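# Stand a fallen gift box upright and open its lid

## Task

A closed gift box is lying on one of its sides on the table. Turn it so it rests on its bottom, then open it until the lid is roughly upright or tipped back past upright. The lid's flap is kept closed by concealed magnets, so it takes some force to free.

## Robot and tools

Robot: two UR-type six-joint arms, left_arm and right_arm, each ending in a 16-motor four-digit hand (left hand on left_arm, right hand on right_arm, mirror images). Measured bases in the scene frame: left_arm at (+0.063, +0.381, 0), right_arm at (-0.037, -0.457, 0).

Frames. Scene frame: origin at table-top height between the arms, +x out over the table, +z up, +y toward left_arm. Reported hand poses, velocities and move targets' resulting poses are in this frame. Every pose number you send, however, is an offset expressed in that arm's current Hand target axes. Hand point axes: +z along the straight fingers toward the tips, +y out of the palm face, +x across the palm away from the thumb on the right hand (toward the thumb on the left hand). The hand point sits just ahead of the palm, near the index and middle knuckles.

A row: 48 numbers, all in [-1, 1], always both arms. Order: left dx, dy, dz, rx, ry, rz; then 16 left-hand motor goals; left current_limit; left speed; then the same 24 for the right arm. Pose part: offset from the Hand target at the start of the action (not from the previous row), scale 1.0 = 0.6 m for dx/dy/dz and 180 degrees for the rotation vector rx, ry, rz. All zeros means hold the current Hand target. Orientation requests are clipped to 32 degrees from the measured orientation each step.

Hand numbers (absolute goals, not offsets), per hand in this order: index_mcp, index_abd, index_pip, index_dip, middle_mcp, middle_abd, middle_pip, middle_dip, ring_mcp, ring_abd, ring_pip, ring_dip, thumb_cmc, thumb_axl, thumb_mcp, thumb_ipl. Each maps its hinge linearly between its stops; moving toward -1 curls the finger. Straight values: _mcp +0.75, _abd 0.00, _pip +0.58, _dip +0.70, thumb_cmc +0.71, thumb_axl +0.68, thumb_mcp +0.23, thumb_ipl +0.17. current_limit maps -1..+1 to 0..550 mA (start +0.4); speed sets how fast goals slew, (speed+1)/2 of 8.5 rad/s (start -0.6). A 0 in a hand slot is a real goal; to keep a hand unchanged, copy back its hand_goal, hand_current_limit and hand_speed.

Tools.
execute_actions(actions, cameras): actions is a list of actions; each action is up to 15 rows at 1/30 s each, the last row repeated to fill 15. Images only if actions is empty or cameras names some ("all" or names).
move(target, speed, blend, stop_force, zero, blocking, cameras): target is one 48-number row or a list of up to 15 rows; every row's offsets count from the same starting Hand targets. Straight-line paths, speed in m/s (0.002 to 3.6, default 0.25), capped at 10 s. blend in m rounds corners in a list. stop_force (3 to 120 N, one value for both arms) ends an arm's path when its wrist sensor feels that much push against the motion; unreliable when the hand rotates, and omit it when backing off something. zero picks whether force counts from a fresh zero (true) or the old one. blocking=false returns early (not with stop_force). Result adds a move: line (done, off_target, moving, held, fault, limits=paced/held).
wait(seconds 0 to 10), stop() to brake a running move, zoom_image(camera, region [x0,y0,x1,y1] up to 504x504 px) on the latest images, zero_wrist_force(arm), read_manual (licence text only), finished_scene(scene) to end the scene irreversibly.
Cameras: cam_head_left, cam_head_right, cam_left_wrist, cam_right_wrist, each 672x504.

Results: end_effector_position (m) and quat_wxyz in scene frame, velocities, joint positions and torques, Hand target (the base for the next offsets), Wrist force/torque in hand axes plus the peak since last shown, and per motor hand_goal, hand_measured, hand_current_ma, hand_state (moving, goal, blocked, overload). The hand often rests a little short of its Hand target; re-sending zeros or the missing distance closes the gap.

Cautions. Net outside force near 150 N, or joint contact torque at its limit (shoulder/elbow 132 N m, wrists 24.6 N m), stops the arm for 10 s; the arms are stiff, so aim only slightly past contact and move slowly near things. Do not let the arms or hands touch each other; paths do not avoid obstacles and routing close to an arm's own base can flip its shoulder. A finger motor drawing 495 mA or more for about 5 s shuts down for 10 s, so use moderate current_limit for long grips. Motors heat when holding or stretched; at 85 °C the arm brakes for 30 to 60 s. Do not drop the box, slam or release it while moving, or push it off the table; the result must stay in place after finished_scene.

Each tool is called after "Call:" as a command line: name --argument value for each argument, lists and objects as JSON in quotes; but a table of rows of numbers goes row by row, as --pt "numbers of a row", without its own name.

## Session

Call:
execute_actions --actions '[]'

Scene clock: 0.00 s.
left_arm: end_effector_position=(+0.4723, +0.4477, +0.2300) hand_goal=(+0.754, +0.000, +0.576, +0.696, +0.754, +0.000, +0.576, +0.696, +0.754, +0.000, +0.576, +0.696, +0.714, +0.678, +0.226, +0.168) hand_measured=(+0.754, +0.000, +0.576, +0.696, +0.754, +0.000, +0.576, +0.696, +0.754, +0.000, +0.576, +0.696, +0.714, +0.678, +0.226, +0.168) hand_current_ma=(+0, +0, +0, +0, +0, +0, +0, +0, +0, +0, +0, +0, +0, +0, +0, +0) hand_state=(goal, goal, goal, goal, goal, goal, goal, goal, goal, goal, goal, goal, goal, goal, goal, goal) hand_current_limit=0.40 hand_speed=-0.60 end_effector_quat_wxyz=(+0.000, +0.023, +1.000, +0.000) | right_arm: end_effector_position=(+0.3695, -0.5417, +0.2300) hand_goal=(+0.754, +0.000, +0.576, +0.696, +0.754, +0.000, +0.576, +0.696, +0.754, +0.000, +0.576, +0.696, +0.714, +0.678, +0.226, +0.168) hand_measured=(+0.754, +0.000, +0.576, +0.696, +0.754, +0.000, +0.576, +0.696, +0.754, +0.000, +0.576, +0.696, +0.714, +0.678, +0.226, +0.168) hand_current_ma=(+0, +0, +0, +0, +0, +0, +0, +0, +0, +0, +0, +0, +0, +0, +0, +0) hand_state=(goal, goal, goal, goal, goal, goal, goal, goal, goal, goal, goal, goal, goal, goal, goal, goal) hand_current_limit=0.40 hand_speed=-0.60 end_effector_quat_wxyz=(+0.000, +1.000, +0.000, +0.000)
Joint positions: left_arm=[3.458 -1.419 -2.042 -1.252 1.571 -1.255] | right_arm=[-0.316 -1.723 2.042 -1.89 -1.571 1.255]
Joint velocities: within noise
Joint torques (N m): no reading
Motor temperatures (°C): left_arm=[29 31 31 42 36 39] | right_arm=[30 30 29 33 36 39]
Wrist force (N): no reading
Wrist torque (N m): no reading
Wrist force, peak (N): no reading
Hand target: left_arm +0.4723, +0.4477, +0.2300; +0.000, +0.023, +1.000, +0.000 | right_arm +0.3695, -0.5417, +0.2300; +0.000, +1.000, +0.000, +0.000

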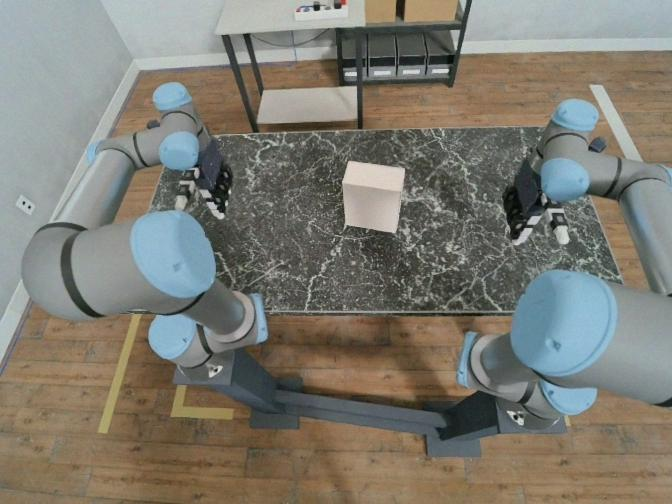

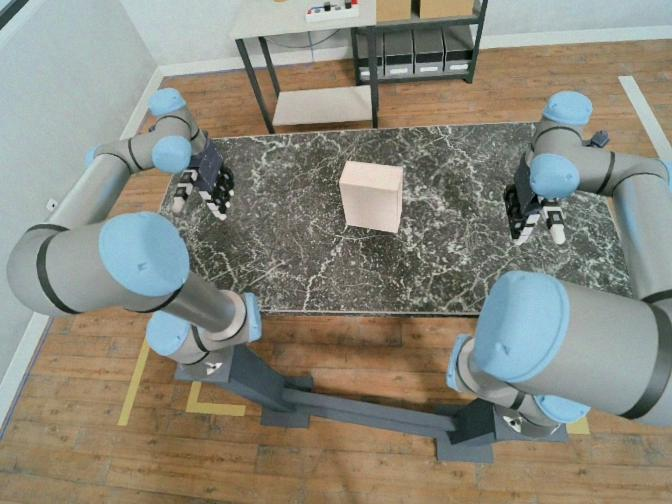

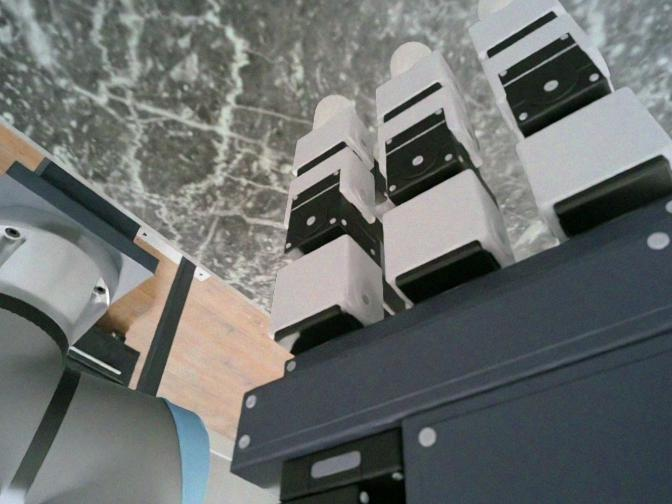

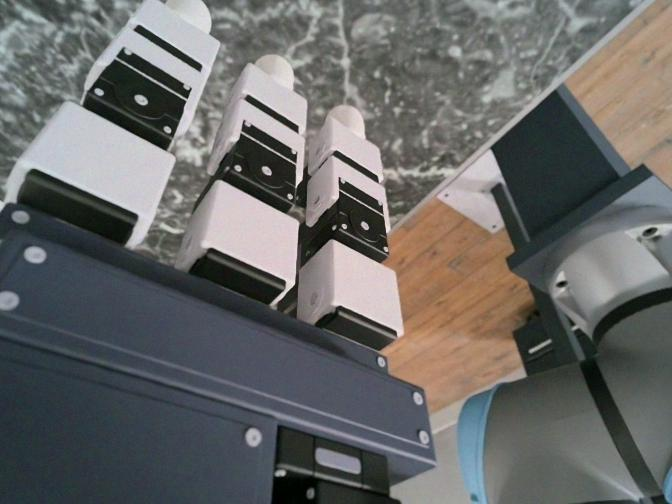

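Call:
zoom_image --camera "cam_head_left" --region '[310, 130, 440, 250]'

Call:
zoom_image --camera "cam_head_right" --region '[310, 130, 440, 250]'

Scaled by 3.877.

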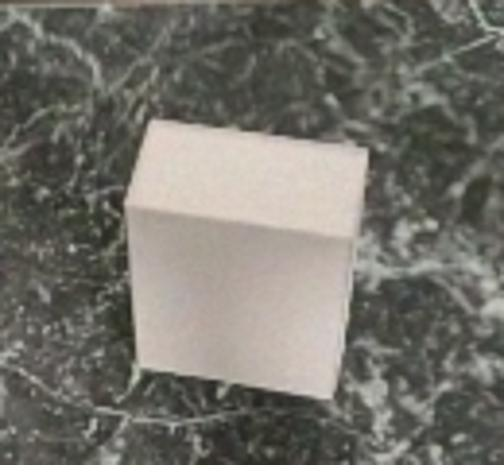

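Scaled by 3.877.

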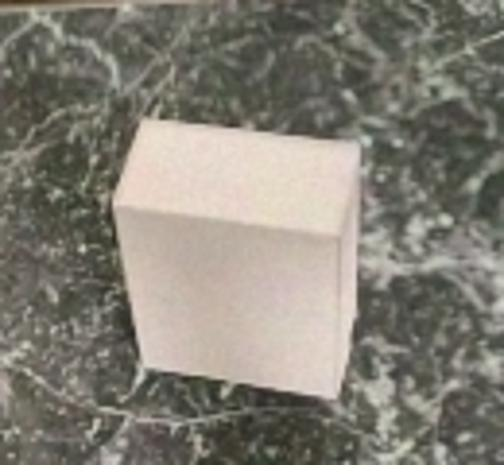

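Call:
move --target '[-0.163,-0.413,-0.033,0,0,0, 0.754,0,0.576,0.696,0.754,0,0.576,0.696,0.754,0,0.576,0.696,0.714,0.678,0.226,0.168,0.4,-0.6, 0.333,-0.417,-0.033,0,0,0, 0.754,0,0.576,0.696,0.754,0,0.576,0.696,0.754,0,0.576,0.696,0.714,0.678,0.226,0.168,0.4,-0.6]' --speed 0.3 --cameras '["all"]'

Scene clock: 54.30 s.
left_arm: end_effector_position=(+0.5588, +0.1958, +0.2498) hand_goal=(+0.754, +0.000, +0.576, +0.696, +0.754, +0.000, +0.576, +0.696, +0.754, +0.000, +0.576, +0.696, +0.714, +0.678, +0.226, +0.168) hand_measured=(+0.754, +0.000, +0.576, +0.696, +0.754, +0.000, +0.576, +0.696, +0.754, +0.000, +0.576, +0.696, +0.714, +0.678, +0.224, +0.168) hand_current_ma=(-1, +0, +1, +0, -1, +0, +1, +0, -1, +0, +1, +0, +0, -1, -3, +0) hand_state=(goal, goal, goal, goal, goal, goal, goal, goal, goal, goal, goal, goal, goal, goal, goal, goal) hand_current_limit=0.40 hand_speed=-0.60 end_effector_quat_wxyz=(+0.000, +0.023, +1.000, +0.000) | right_arm: end_effector_position=(+0.5690, -0.2914, +0.2498) hand_goal=(+0.754, +0.000, +0.576, +0.696, +0.754, +0.000, +0.576, +0.696, +0.754, +0.000, +0.576, +0.696, +0.714, +0.678, +0.226, +0.168) hand_measured=(+0.754, +0.000, +0.576, +0.696, +0.754, +0.000, +0.576, +0.696, +0.754, +0.000, +0.576, +0.696, +0.714, +0.678, +0.224, +0.168) hand_current_ma=(+0, +0, +0, +0, +0, +0, +0, +0, +0, +0, +0, +0, +0, +0, +0, +0) hand_state=(goal, goal, goal, goal, goal, goal, goal, goal, goal, goal, goal, goal, goal, goal, goal, goal) hand_current_limit=0.40 hand_speed=-0.60 end_effector_quat_wxyz=(+0.000, +1.000, +0.000, +0.000)
Joint positions: left_arm=[2.933 -1.778 -1.619 -1.316 1.571 -1.779] | right_arm=[0.18 -1.14 1.317 -1.748 -1.571 1.751]
Joint torques (N m): left_arm=[-5.34 24.92 25.9 4.44 0.26 -0.12] | right_arm=[1.43 -33.05 -31.08 -2.55 -0.26 -0.93]
Wrist force (N): left_arm=[0.5 -0.1 -0.1] | right_arm=[0.0 0.3 -0.2]
Wrist torque (N m): left_arm=[0.02 -0.12 0.06] | right_arm=[0.12 -0.06 0.17]
Wrist force, peak (N): left_arm=[1.1 2.0 0.1] | right_arm=[-1.2 2.3 -0.1]
Hand target: left_arm +0.5588, +0.1957, +0.2498; +0.000, +0.023, +1.000, +0.000 | right_arm +0.5691, -0.2914, +0.2498; +0.000, +1.000, +0.000, +0.000
Off the commanded pose: left_arm 0.000 m, 0 deg | right_arm 0.000 m, 0 deg.
move: done

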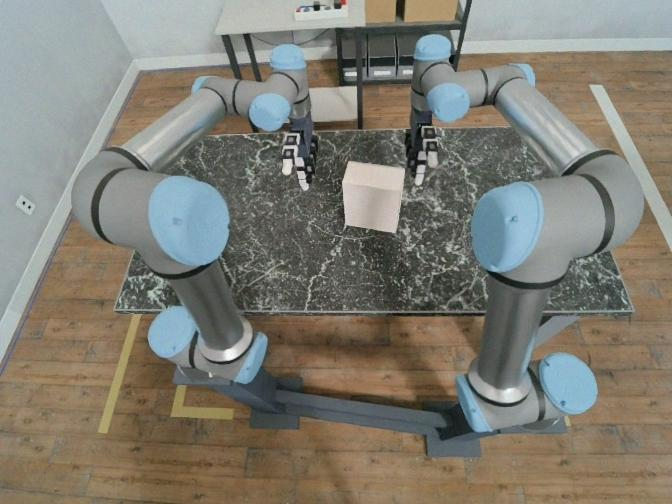

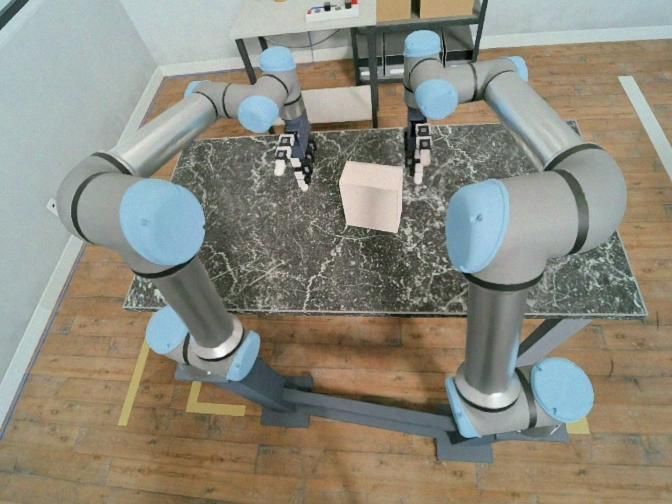

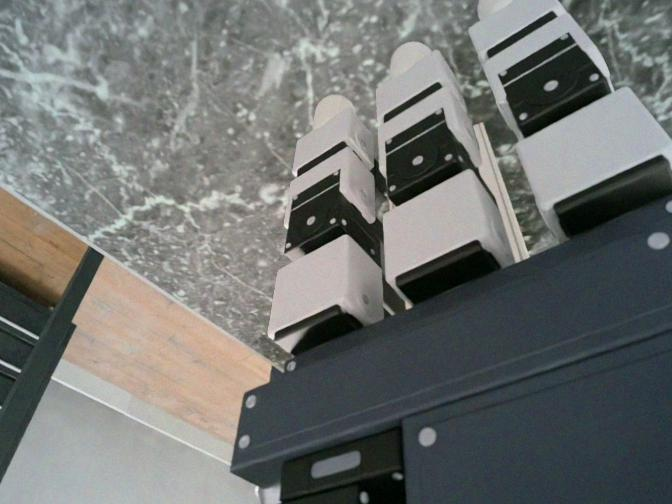

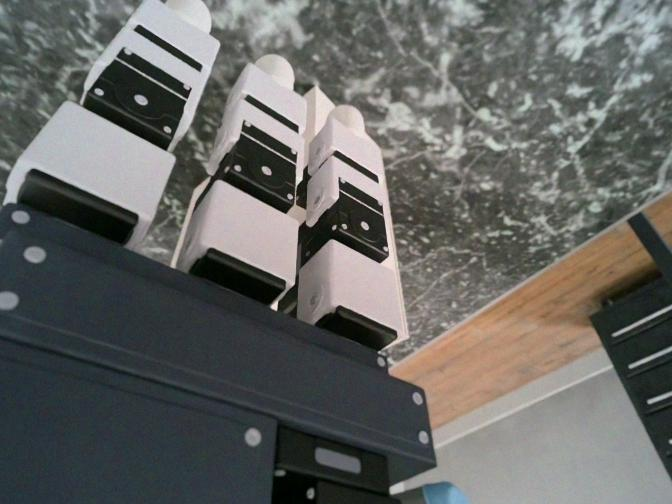

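Call:
zoom_image --camera "cam_left_wrist" --region '[440, 90, 580, 270]'

Call:
zoom_image --camera "cam_right_wrist" --region '[160, 70, 420, 350]'

Call:
zoom_image --camera "cam_head_right" --region '[325, 150, 425, 240]'

Scaled by 2.800.

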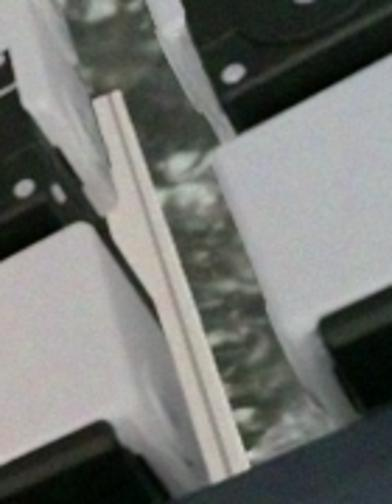

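Scaled by 1.800.

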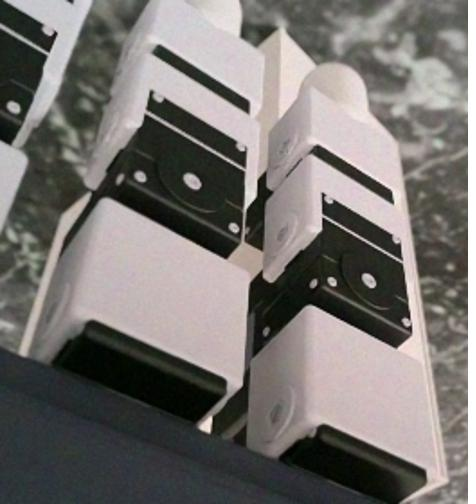

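Scaled by 5.040.

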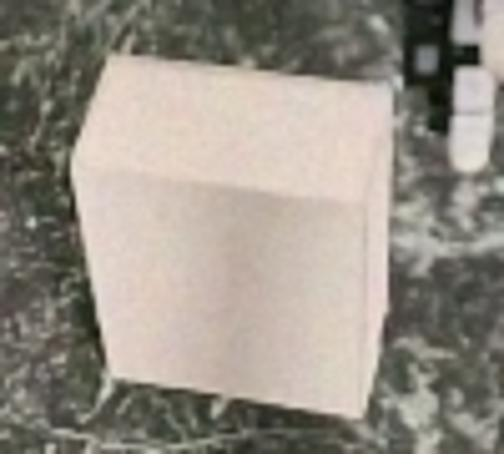

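Call:
move --target '[0.083,0.035,-0.05,0,0,-0.5, 0.754,0,0.576,0.696,0.754,0,0.576,0.696,0.754,0,0.576,0.696,0.714,0.678,0.226,0.168,0.4,-0.6, -0.1,0.11,-0.05,0,0,0.5, 0.754,0,0.576,0.696,0.754,0,0.576,0.696,0.754,0,0.576,0.696,0.714,0.678,0.226,0.168,0.4,-0.6]' --speed 0.5 --cameras '["all"]'

Scene clock: 148.60 s.
left_arm: end_effector_position=(+0.5100, +0.2190, +0.2798) hand_goal=(+0.754, +0.000, +0.576, +0.696, +0.754, +0.000, +0.576, +0.696, +0.754, +0.000, +0.576, +0.696, +0.714, +0.678, +0.226, +0.168) hand_measured=(+0.754, +0.000, +0.576, +0.696, +0.754, +0.000, +0.576, +0.696, +0.754, +0.000, +0.576, +0.696, +0.714, +0.678, +0.224, +0.168) hand_current_ma=(-1, +0, +1, +0, -1, +0, +1, +0, -1, +0, +1, +0, +0, -1, -3, +0) hand_state=(goal, goal, goal, goal, goal, goal, goal, goal, goal, goal, goal, goal, goal, goal, goal, goal) hand_current_limit=0.40 hand_speed=-0.60 end_effector_quat_wxyz=(+0.000, +0.691, -0.723, +0.000) | right_arm: end_effector_position=(+0.5091, -0.3575, +0.2798) hand_goal=(+0.754, +0.000, +0.576, +0.696, +0.754, +0.000, +0.576, +0.696, +0.754, +0.000, +0.576, +0.696, +0.714, +0.678, +0.226, +0.168) hand_measured=(+0.754, +0.000, +0.576, +0.696, +0.754, +0.000, +0.576, +0.696, +0.754, +0.000, +0.576, +0.696, +0.714, +0.678, +0.224, +0.168) hand_current_ma=(+0, +0, +0, +0, +0, +0, +0, +0, +0, +0, +0, +0, +0, +0, +0, +0) hand_state=(goal, goal, goal, goal, goal, goal, goal, goal, goal, goal, goal, goal, goal, goal, goal, goal) hand_current_limit=0.40 hand_speed=-0.60 end_effector_quat_wxyz=(+0.000, +0.707, -0.707, +0.000)
Joint positions: left_arm=[3.168 -1.692 -1.642 -1.379 1.571 -3.115] | right_arm=[-0.091 -1.251 1.395 -1.715 -1.571 3.051]
Joint torques (N m): left_arm=[-9.47 19.29 25.95 4.32 1.25 -1.2] | right_arm=[10.61 -28.39 -31.94 -1.63 -1.16 1.14]
Wrist force (N): left_arm=[-0.1 0.0 0.3] | right_arm=[-0.1 0.2 0.0]
Wrist torque (N m): left_arm=[0.01 -0.01 -0.05] | right_arm=[0.07 0.03 0.15]
Wrist force, peak (N): left_arm=[0.9 -0.6 0.2] | right_arm=[0.6 0.5 -0.1]
Hand target: left_arm +0.5100, +0.2190, +0.2798; +0.000, +0.691, -0.723, +0.000 | right_arm +0.5091, -0.3574, +0.2798; +0.000, +0.707, -0.707, +0.000
Off the commanded pose: left_arm 0.000 m, 0 deg | right_arm 0.000 m, 0 deg.
move: done

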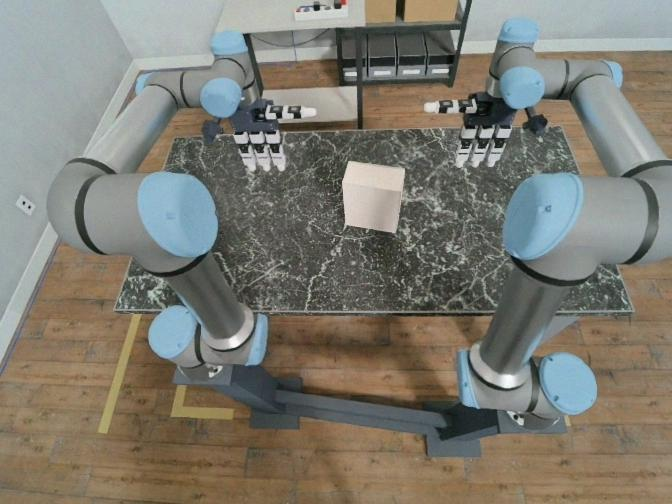

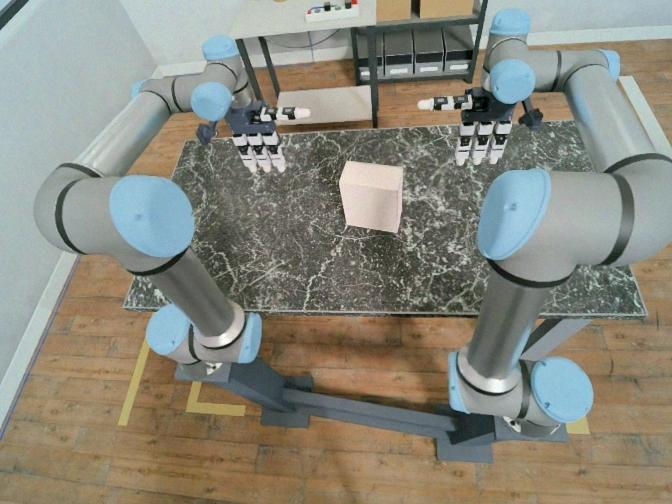

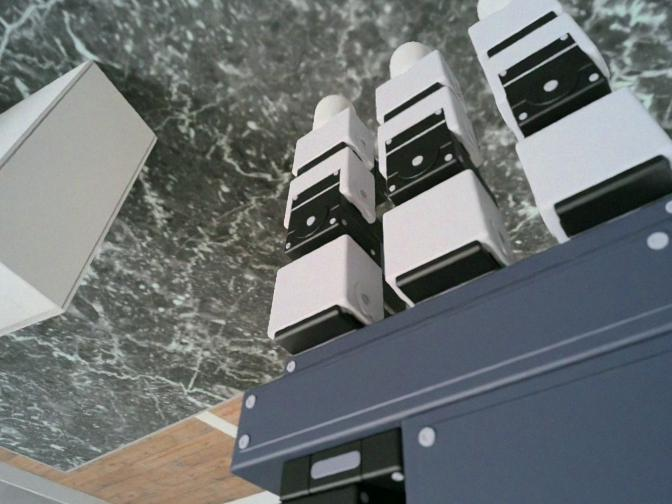

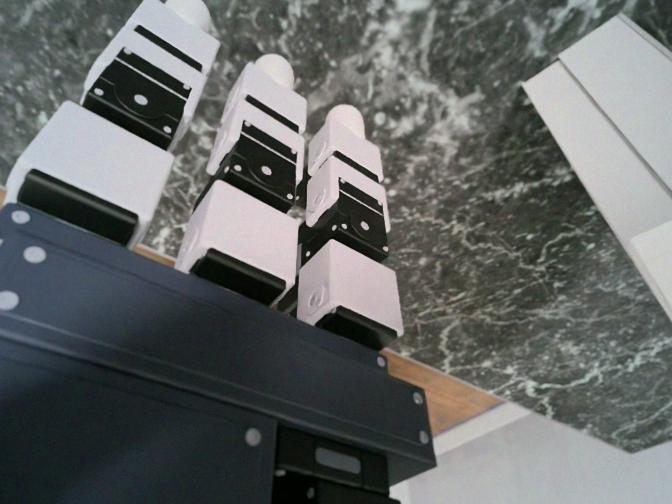

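Call:
zoom_image --camera "cam_right_wrist" --region '[500, 0, 672, 340]'

Call:
zoom_image --camera "cam_left_wrist" --region '[0, 40, 180, 350]'

Scaled by 1.482.

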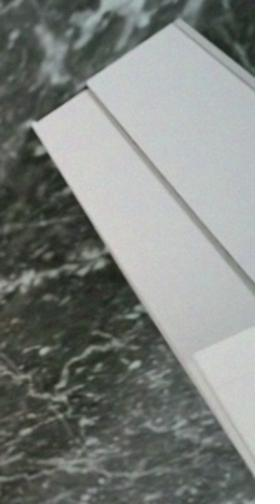

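Scaled by 1.626.

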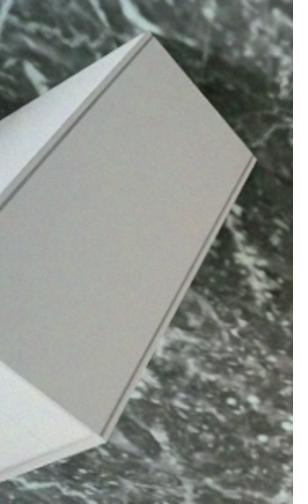

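Call:
move --target '[0.117,0.117,0,0,0,0, 0.754,0,0.576,0.696,0.754,0,0.576,0.696,0.754,0,0.576,0.696,0.714,0.678,0.226,0.168,0.4,-0.6, -0.15,0.1,0,0,0,0, 0.754,0,0.576,0.696,0.754,0,0.576,0.696,0.754,0,0.576,0.696,0.714,0.678,0.226,0.168,0.4,-0.6]' --speed 0.4 --cameras '["cam_left_wrist","cam_right_wrist"]'

Call:
zoom_image --camera "cam_right_wrist" --region '[370, 0, 672, 400]'

Call:
zoom_image --camera "cam_left_wrist" --region '[0, 0, 280, 400]'

Scene clock: 191.30 s.
left_arm: end_effector_position=(+0.4368, +0.1520, +0.2798) hand_goal=(+0.754, +0.000, +0.576, +0.696, +0.754, +0.000, +0.576, +0.696, +0.754, +0.000, +0.576, +0.696, +0.714, +0.678, +0.226, +0.168) hand_measured=(+0.754, +0.000, +0.576, +0.696, +0.754, +0.000, +0.576, +0.696, +0.754, +0.000, +0.576, +0.696, +0.714, +0.678, +0.224, +0.168) hand_current_ma=(-1, +0, +1, +0, -1, +0, +1, +0, -1, +0, +1, +0, +0, -1, -3, +0) hand_state=(goal, goal, goal, goal, goal, goal, goal, goal, goal, goal, goal, goal, goal, goal, goal, goal) hand_current_limit=0.40 hand_speed=-0.60 end_effector_quat_wxyz=(+0.000, +0.691, -0.723, +0.000) | right_arm: end_effector_position=(+0.4491, -0.2675, +0.2798) hand_goal=(+0.754, +0.000, +0.576, +0.696, +0.754, +0.000, +0.576, +0.696, +0.754, +0.000, +0.576, +0.696, +0.714, +0.678, +0.226, +0.168) hand_measured=(+0.754, +0.000, +0.576, +0.696, +0.754, +0.000, +0.576, +0.696, +0.754, +0.000, +0.576, +0.696, +0.714, +0.678, +0.224, +0.168) hand_current_ma=(+0, +0, +0, +0, +0, +0, +0, +0, +0, +0, +0, +0, +0, +0, +0, +0) hand_state=(goal, goal, goal, goal, goal, goal, goal, goal, goal, goal, goal, goal, goal, goal, goal, goal) hand_current_limit=0.40 hand_speed=-0.60 end_effector_quat_wxyz=(+0.000, +0.707, -0.707, +0.000)
Joint positions: left_arm=[3.025 -1.58 -1.762 -1.37 1.571 -3.258] | right_arm=[0.058 -1.348 1.522 -1.744 -1.571 3.199]
Joint torques (N m): left_arm=[-4.18 22.33 20.27 0.39 1.83 0.16] | right_arm=[4.7 -28.18 -27.06 -1.04 -1.47 -0.36]
Wrist force (N): left_arm=[0.4 0.1 0.4] | right_arm=[0.0 0.0 -0.1]
Wrist torque (N m): left_arm=[0.01 -0.07 0.00] | right_arm=[0.09 -0.08 0.16]
Wrist force, peak (N): left_arm=[1.4 1.8 0.2] | right_arm=[-1.6 1.5 -0.1]
Hand target: left_arm +0.4367, +0.1520, +0.2798; +0.000, +0.691, -0.723, +0.000 | right_arm +0.4491, -0.2675, +0.2798; +0.000, +0.707, -0.707, +0.000
Off the commanded pose: left_arm 0.000 m, 0 deg | right_arm 0.000 m, 0 deg.
move: done
Images, in order (width x height): cam_left_wrist 672x504, cam_right_wrist 672x504.

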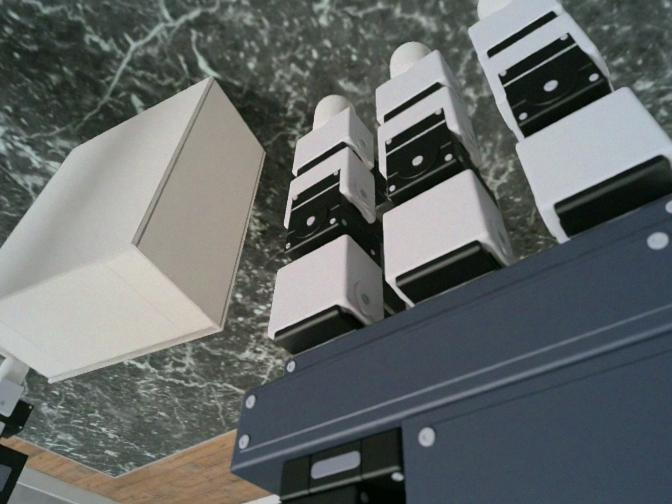

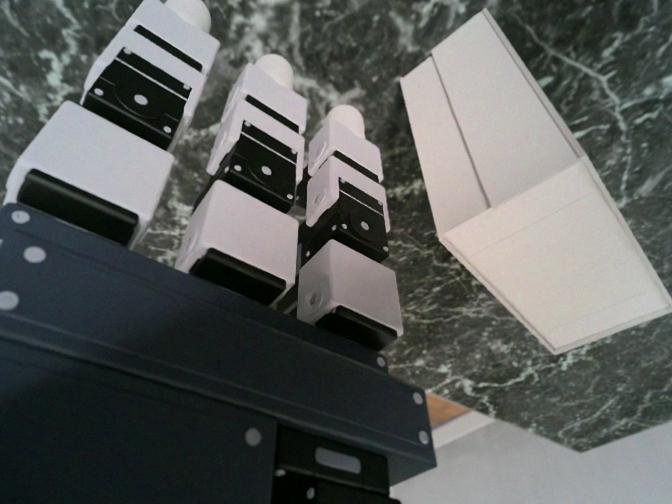

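Scaled by 1.260.

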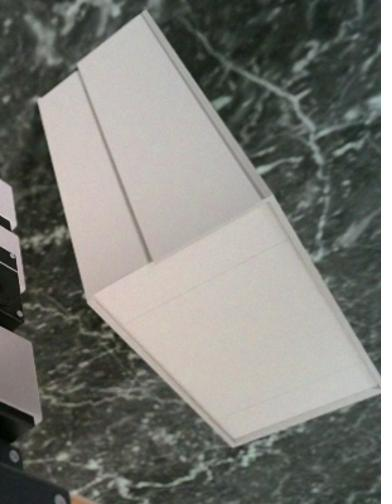

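Scaled by 1.260.

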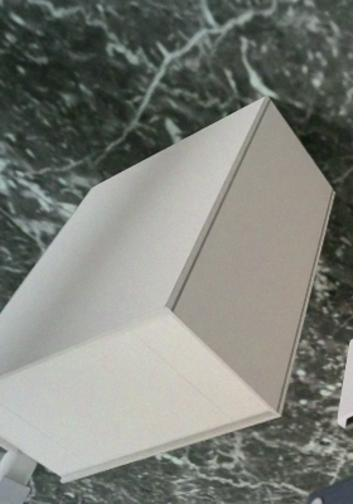

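Call:
zoom_image --camera "cam_right_wrist" --region '[425, 140, 605, 275]'

Call:
zoom_image --camera "cam_right_wrist" --region '[390, 0, 510, 90]'

Call:
zoom_image --camera "cam_left_wrist" --region '[110, 210, 250, 350]'

Scaled by 2.800.

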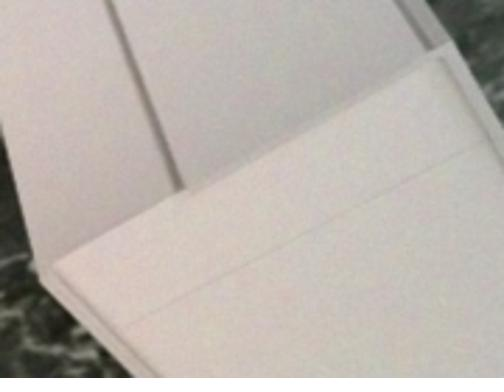

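Scaled by 4.200.

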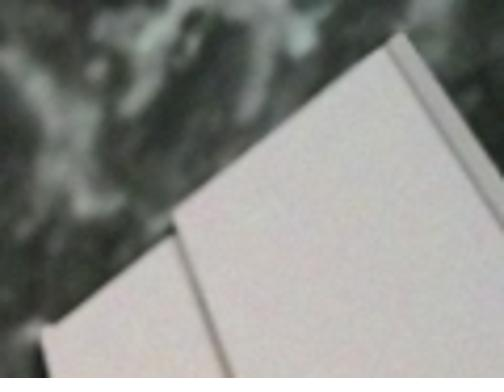

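Scaled by 3.600.

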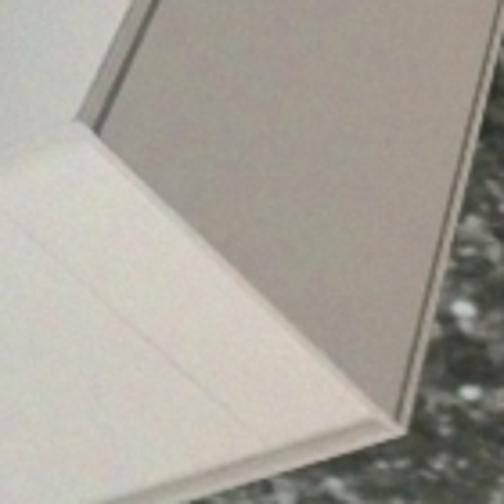

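Call:
move --pt "-0.083 -0.068 -0.033 0 0 -0.4617 0.75 0 0.285 0.551 0.75 0 0.285 0.551 0.75 0 0.285 0.551 0.714 0.678 0.226 0.168 0.4 -0.6 0.104 0.048 -0.033 0 0 0.553 0.75 0 0.285 0.551 0.75 0 0.285 0.551 0.75 0 0.285 0.551 0.714 0.678 0.226 0.168 0.4 -0.6" --pt "0.0463 -0.1015 0.2197 0.2793 0.3152 -0.3989 0.75 0 0.285 0.551 0.75 0 0.285 0.551 0.75 0 0.285 0.551 0.714 0.678 0.226 0.168 0.4 -0.6 0.008 0.06 0.22 0.3328 -0.2817 0.4752 0.75 0 0.285 0.551 0.75 0 0.285 0.551 0.75 0 0.285 0.551 0.714 0.678 0.226 0.168 0.4 -0.6" --speed 0.5 --cameras '["all"]'

Scene clock: 466.70 s.
left_arm: end_effector_position=(+0.4963, +0.1215, +0.1480) hand_goal=(+0.750, +0.000, +0.286, +0.552, +0.750, +0.000, +0.286, +0.552, +0.750, +0.000, +0.286, +0.552, +0.714, +0.678, +0.226, +0.168) hand_measured=(+0.752, -0.002, +0.290, +0.556, +0.752, -0.002, +0.290, +0.554, +0.752, -0.002, +0.288, +0.554, +0.714, +0.678, +0.224, +0.168) hand_current_ma=(+1, -1, +4, +4, +1, -1, +4, +3, +1, -1, +3, +3, +0, -1, -3, +0) hand_state=(goal, goal, goal, goal, goal, goal, goal, goal, goal, goal, goal, goal, goal, goal, goal, goal) hand_current_limit=0.40 hand_speed=-0.60 end_effector_quat_wxyz=(+0.047, +0.816, -0.068, +0.572) | right_arm: end_effector_position=(+0.4131, -0.2724, +0.1478) hand_goal=(+0.750, +0.000, +0.286, +0.552, +0.750, +0.000, +0.286, +0.552, +0.750, +0.000, +0.286, +0.552, +0.714, +0.678, +0.226, +0.168) hand_measured=(+0.752, -0.002, +0.290, +0.556, +0.752, -0.002, +0.288, +0.556, +0.752, -0.002, +0.288, +0.554, +0.714, +0.678, +0.224, +0.168) hand_current_ma=(+0, +0, +0, +0, +0, +0, +0, +0, +0, +0, +0, +0, +0, +0, +0, +0) hand_state=(goal, goal, goal, goal, goal, goal, goal, goal, goal, goal, goal, goal, goal, goal, goal, goal) hand_current_limit=0.40 hand_speed=-0.60 end_effector_quat_wxyz=(+0.572, +0.067, +0.816, -0.047)
Joint positions: left_arm=[3.162 -2.23 -2.647 1.383 1.439 -4.664] | right_arm=[0.019 -0.9 2.678 -4.565 -1.744 4.776]
Joint torques (N m): left_arm=[8.99 16.54 -0.17 4.52 -2 1.49] | right_arm=[10.91 -17.14 5.55 -3.8 -1.89 1.35]
Wrist force (N): left_arm=[1.0 0.2 0.5] | right_arm=[-1.6 0.5 2.1]
Wrist torque (N m): left_arm=[-0.10 -0.61 0.27] | right_arm=[-0.03 -0.52 0.07]
Wrist force, peak (N): left_arm=[1.2 0.3 1.0] | right_arm=[-1.6 0.4 2.4]
Hand target: left_arm +0.4963, +0.1215, +0.1480; +0.047, +0.816, -0.067, +0.572 | right_arm +0.4131, -0.2723, +0.1478; +0.572, +0.067, +0.816, -0.047
Off the commanded pose: left_arm 0.000 m, 0 deg | right_arm 0.000 m, 0 deg.
move: done

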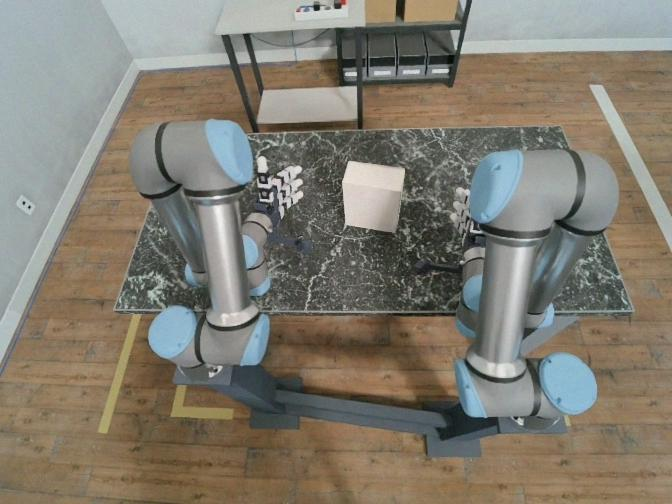

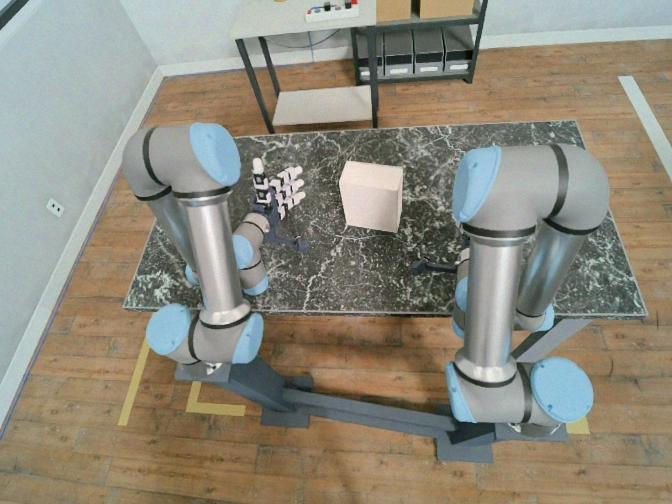

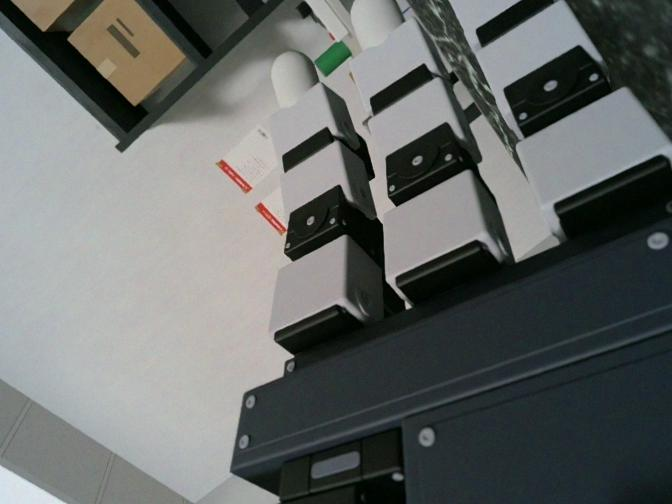

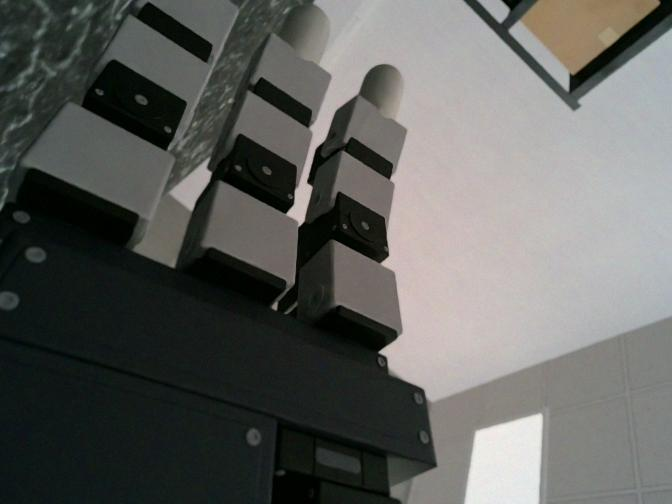

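Call:
move --target '[0,0.15,0,0,0,0, 0.75,0,0.285,0.551,0.75,0,0.285,0.551,0.75,0,0.285,0.551,0.714,0.678,0.226,0.168,0.4,-0.6, 0,0.15,0,0,0,0, 0.75,0,0.285,0.551,0.75,0,0.285,0.551,0.75,0,0.285,0.551,0.714,0.678,0.226,0.168,0.4,-0.6]' --speed 0.12 --stop_force 8 --cameras '["all"]'

Call:
zoom_image --camera "cam_head_left" --region '[230, 110, 530, 330]'

Call:
zoom_image --camera "cam_head_right" --region '[230, 110, 530, 330]'

Scene clock: 491.53 s.
left_arm: end_effector_position=(+0.4815, +0.0327, +0.1480) hand_goal=(+0.750, +0.000, +0.286, +0.552, +0.750, +0.000, +0.286, +0.552, +0.750, +0.000, +0.286, +0.552, +0.714, +0.678, +0.226, +0.168) hand_measured=(+0.752, -0.002, +0.290, +0.556, +0.752, -0.002, +0.288, +0.554, +0.752, -0.002, +0.288, +0.554, +0.714, +0.678, +0.224, +0.168) hand_current_ma=(+1, -1, +3, +3, +1, -1, +3, +3, +1, -1, +3, +3, +0, -1, -3, +0) hand_state=(goal, goal, goal, goal, goal, goal, goal, goal, goal, goal, goal, goal, goal, goal, goal, goal) hand_current_limit=0.40 hand_speed=-0.60 end_effector_quat_wxyz=(+0.047, +0.816, -0.067, +0.572) | right_arm: end_effector_position=(+0.4278, -0.1836, +0.1478) hand_goal=(+0.750, +0.000, +0.286, +0.552, +0.750, +0.000, +0.286, +0.552, +0.750, +0.000, +0.286, +0.552, +0.714, +0.678, +0.226, +0.168) hand_measured=(+0.752, -0.002, +0.288, +0.554, +0.752, -0.002, +0.288, +0.556, +0.752, -0.002, +0.288, +0.554, +0.714, +0.678, +0.224, +0.168) hand_current_ma=(+0, +0, +0, +0, +0, +0, +0, +0, +0, +0, +0, +0, +0, +0, +0, +0) hand_state=(goal, goal, goal, goal, goal, goal, goal, goal, goal, goal, goal, goal, goal, goal, goal, goal) hand_current_limit=0.40 hand_speed=-0.60 end_effector_quat_wxyz=(+0.572, +0.067, +0.816, -0.047)
Joint positions: left_arm=[2.809 -2.209 -2.52 1.232 1.77 -4.786] | right_arm=[0.351 -0.938 2.498 -4.305 -2.053 4.904]
Joint torques (N m): left_arm=[-9.84 22.89 2.87 1.78 1.66 1.35] | right_arm=[10.48 -29.32 -7.03 -1.27 -2.02 -1.78]
Wrist force (N): left_arm=[1.0 0.0 0.4] | right_arm=[-1.3 0.3 2.0]
Wrist torque (N m): left_arm=[-0.13 -0.60 0.24] | right_arm=[-0.02 -0.48 0.09]
Wrist force, peak (N): left_arm=[0.9 1.9 0.2] | right_arm=[-1.6 1.6 2.1]
Hand target: left_arm +0.4815, +0.0327, +0.1480; +0.047, +0.816, -0.067, +0.572 | right_arm +0.4278, -0.1835, +0.1478; +0.572, +0.067, +0.816, -0.047
Off the commanded pose: left_arm 0.000 m, 0 deg | right_arm 0.000 m, 0 deg.
move: done

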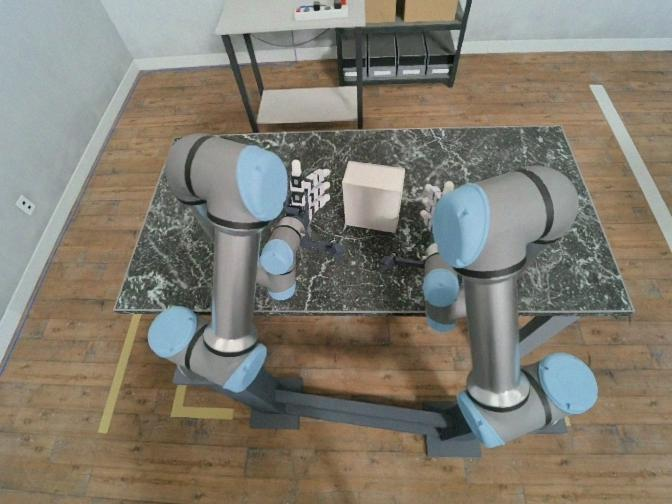

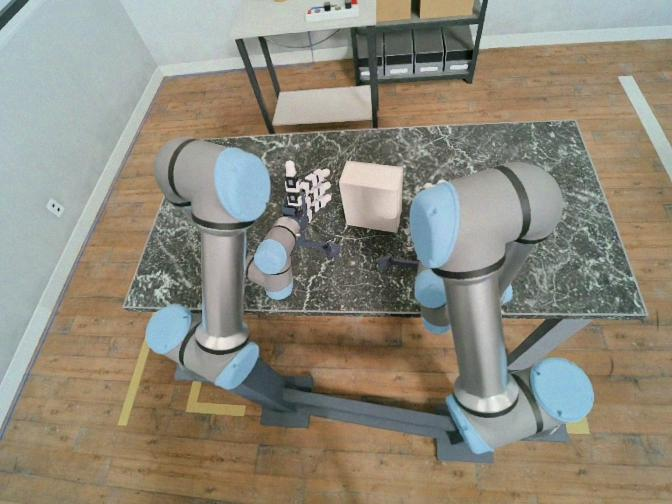

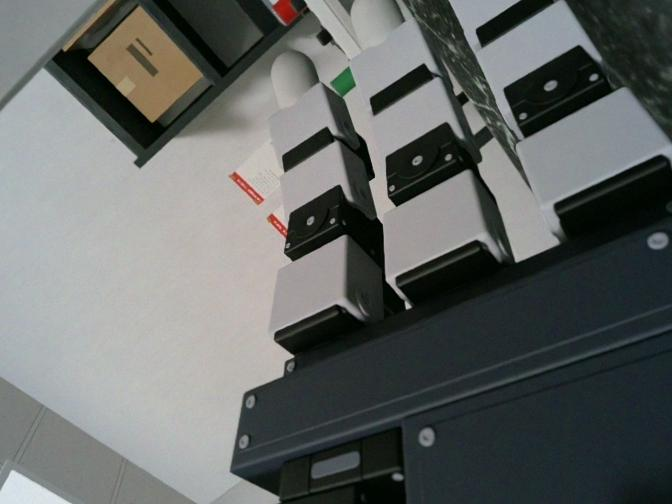

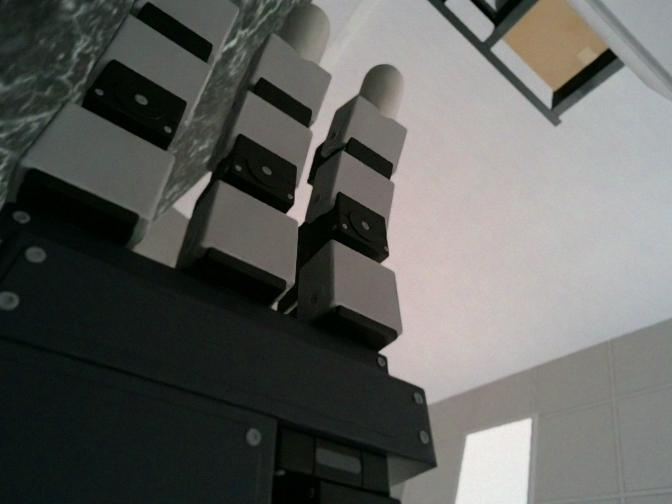

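Scaled by 1.680.

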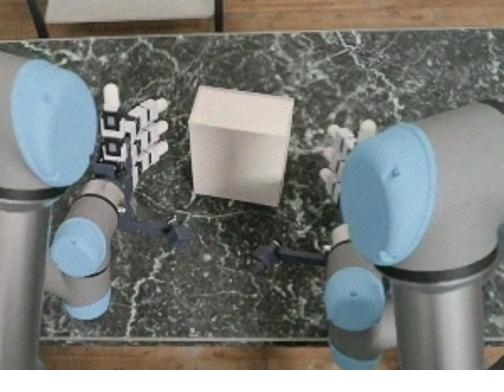

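Scaled by 1.680.

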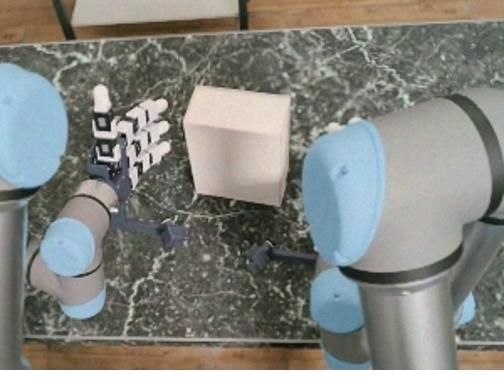

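Call:
move --target '[0,0,0,0,0,0, 0.0,0,0.285,0.551,0.0,0,0.285,0.551,0.0,0,0.285,0.551,0.714,0.678,0.226,0.168,0.3,-0.85, 0,0.013,0,0,0,0, 0.0,0,0.285,0.551,0.0,0,0.285,0.551,0.0,0,0.285,0.551,0.714,0.678,0.226,0.168,0.3,-0.85]' --speed 0.12 --cameras '["cam_head_left","cam_head_right"]'

Call:
zoom_image --camera "cam_head_left" --region '[270, 130, 490, 270]'

Call:
zoom_image --camera "cam_head_right" --region '[270, 130, 490, 270]'

Scene clock: 508.93 s.
left_arm: end_effector_position=(+0.4815, +0.0328, +0.1480) hand_goal=(+0.000, +0.000, +0.286, +0.552, +0.000, +0.000, +0.286, +0.552, +0.000, +0.000, +0.286, +0.552, +0.714, +0.678, +0.226, +0.168) hand_measured=(+0.270, +0.004, +0.318, +0.566, +0.278, +0.004, +0.318, +0.562, +0.290, +0.004, +0.312, +0.558, +0.714, +0.678, +0.224, +0.168) hand_current_ma=(+357, +4, +74, +23, +357, +4, +78, +18, +357, +4, +57, +9, +0, -1, -3, +0) hand_state=(blocked, goal, blocked, goal, blocked, goal, blocked, goal, blocked, goal, blocked, goal, goal, goal, goal, goal) hand_current_limit=0.30 hand_speed=-0.85 end_effector_quat_wxyz=(+0.047, +0.816, -0.067, +0.572) | right_arm: end_effector_position=(+0.4291, -0.1759, +0.1478) hand_goal=(+0.000, +0.000, +0.286, +0.552, +0.000, +0.000, +0.286, +0.552, +0.000, +0.000, +0.286, +0.552, +0.714, +0.678, +0.226, +0.168) hand_measured=(+0.262, -0.006, +0.316, +0.562, +0.268, -0.006, +0.310, +0.560, +0.258, -0.002, +0.312, +0.562, +0.714, +0.678, +0.224, +0.168) hand_current_ma=(+358, -1, +18, +3, +357, -1, +13, +2, +357, +0, +13, +3, +0, +0, +0, +0) hand_state=(blocked, goal, blocked, goal, blocked, goal, blocked, goal, blocked, goal, blocked, goal, goal, goal, goal, goal) hand_current_limit=0.30 hand_speed=-0.85 end_effector_quat_wxyz=(+0.572, +0.067, +0.816, -0.047)
Joint positions: left_arm=[2.809 -2.209 -2.52 1.231 1.77 -4.786] | right_arm=[0.373 -0.938 2.481 -4.284 -2.074 4.914]
Joint torques (N m): left_arm=[-10.2 20.4 4.52 0.61 -5.62 -1.28] | right_arm=[0.43 -38.73 0.93 -3.64 3.4 -2.15]
Wrist force (N): left_arm=[3.0 -16.9 -0.8] | right_arm=[-1.3 -15.9 0.7]
Wrist torque (N m): left_arm=[0.67 -0.59 0.88] | right_arm=[0.96 -0.48 -0.51]
Wrist force, peak (N): left_arm=[2.9 -17.0 -0.6] | right_arm=[-1.2 -16.0 0.7]
Hand target: left_arm +0.4815, +0.0327, +0.1480; +0.047, +0.816, -0.067, +0.572 | right_arm +0.4291, -0.1758, +0.1478; +0.572, +0.067, +0.816, -0.047
Off the commanded pose: left_arm 0.000 m, 0 deg | right_arm 0.000 m, 0 deg.
move: done
Images, in order (width x height): cam_head_left 672x504, cam_head_right 672x504.

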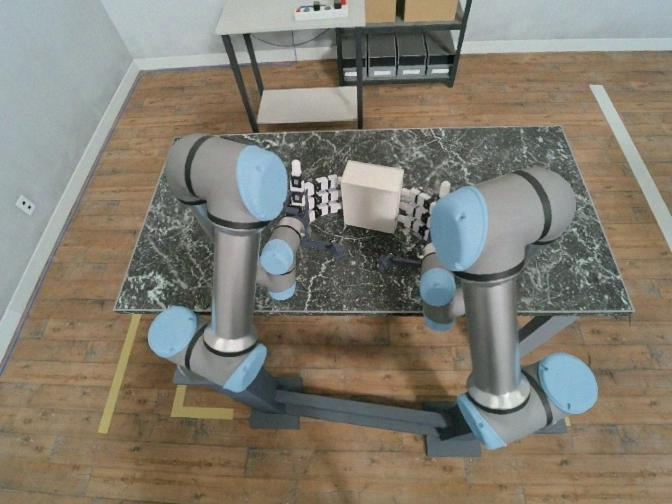

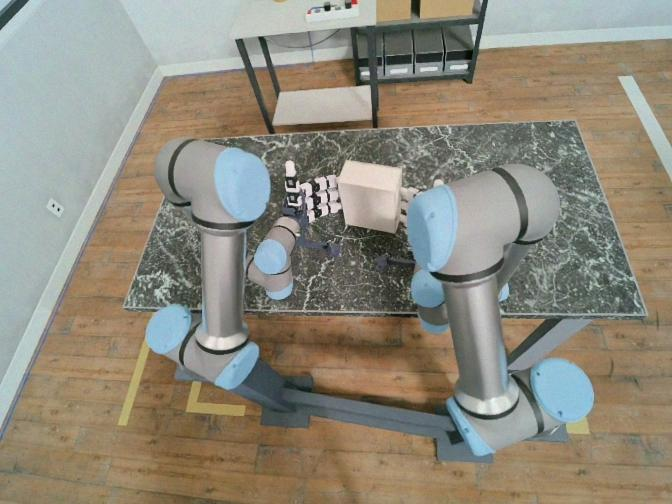

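Scaled by 2.291.

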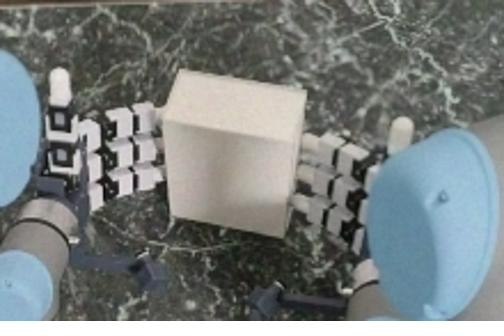

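Scaled by 2.291.

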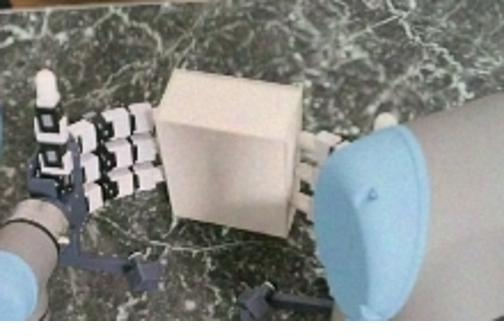

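Call:
move --target '[0.0235,0,-0.0086,0,0,0, 0.0,0,0.285,0.551,0.0,0,0.285,0.551,0.0,0,0.285,0.551,0.714,0.678,0.226,0.168,0.3,-0.85, -0.0235,0,-0.0086,0,0,0, 0.0,0,0.285,0.551,0.0,0,0.285,0.551,0.0,0,0.285,0.551,0.714,0.678,0.226,0.168,0.3,-0.85]' --speed 0.05 --cameras '["cam_head_left"]'

Call:
zoom_image --camera "cam_head_left" --region '[270, 130, 490, 270]'

Scene clock: 536.03 s.
left_arm: end_effector_position=(+0.4815, +0.0327, +0.1630) hand_goal=(+0.000, +0.000, +0.286, +0.552, +0.000, +0.000, +0.286, +0.552, +0.000, +0.000, +0.286, +0.552, +0.714, +0.678, +0.226, +0.168) hand_measured=(+0.336, -0.006, +0.348, +0.580, +0.338, -0.006, +0.352, +0.580, +0.354, -0.006, +0.340, +0.578, +0.714, +0.678, +0.224, +0.168) hand_current_ma=(+358, -7, +180, +63, +357, -7, +196, +62, +358, -7, +149, +60, +0, -1, -3, +0) hand_state=(blocked, goal, blocked, blocked, blocked, goal, blocked, blocked, blocked, goal, blocked, blocked, goal, goal, goal, goal) hand_current_limit=0.30 hand_speed=-0.85 end_effector_quat_wxyz=(+0.047, +0.816, -0.068, +0.572) | right_arm: end_effector_position=(+0.4291, -0.1758, +0.1628) hand_goal=(+0.000, +0.000, +0.286, +0.552, +0.000, +0.000, +0.286, +0.552, +0.000, +0.000, +0.286, +0.552, +0.714, +0.678, +0.226, +0.168) hand_measured=(+0.012, -0.018, +0.288, +0.554, +0.028, -0.018, +0.268, +0.534, +0.002, -0.014, +0.286, +0.552, +0.714, +0.678, +0.224, +0.168) hand_current_ma=(+3, -5, +0, +0, +17, -5, -7, -7, +0, -4, +0, +0, +0, +0, +0, +0) hand_state=(goal, goal, goal, goal, blocked, goal, goal, goal, goal, goal, goal, goal, goal, goal, goal, goal) hand_current_limit=0.30 hand_speed=-0.85 end_effector_quat_wxyz=(+0.572, +0.067, +0.816, -0.047)
Joint positions: left_arm=[2.809 -2.148 -2.527 1.177 1.77 -4.786] | right_arm=[0.373 -0.996 2.487 -4.232 -2.074 4.914]
Joint torques (N m): left_arm=[-10.63 20.26 8.8 5.49 -4.59 -1.02] | right_arm=[11.53 -19.41 -16.89 -1.9 1.17 2.29]
Wrist force (N): left_arm=[0.2 -14.3 5.9] | right_arm=[0.4 -12.9 -2.3]
Wrist torque (N m): left_arm=[0.79 -0.53 0.71] | right_arm=[0.18 -0.40 -0.54]
Wrist force, peak (N): left_arm=[0.7 -19.3 3.4] | right_arm=[0.6 -17.6 -0.2]
Hand target: left_arm +0.4815, +0.0327, +0.1630; +0.047, +0.816, -0.067, +0.572 | right_arm +0.4291, -0.1758, +0.1628; +0.572, +0.067, +0.816, -0.047
Off the commanded pose: left_arm 0.000 m, 0 deg | right_arm 0.000 m, 0 deg.
move: done
Images, in order (width x height): cam_head_left 672x504.

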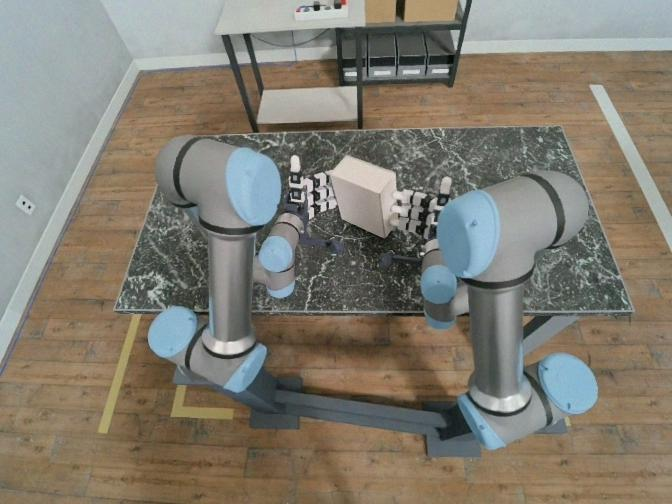

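Scaled by 2.291.

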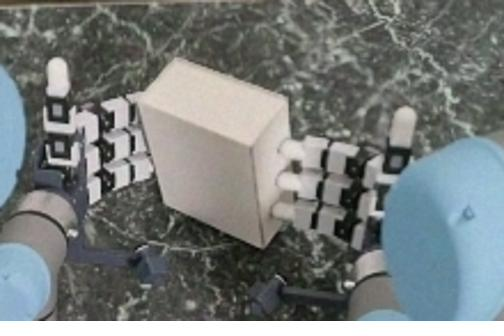

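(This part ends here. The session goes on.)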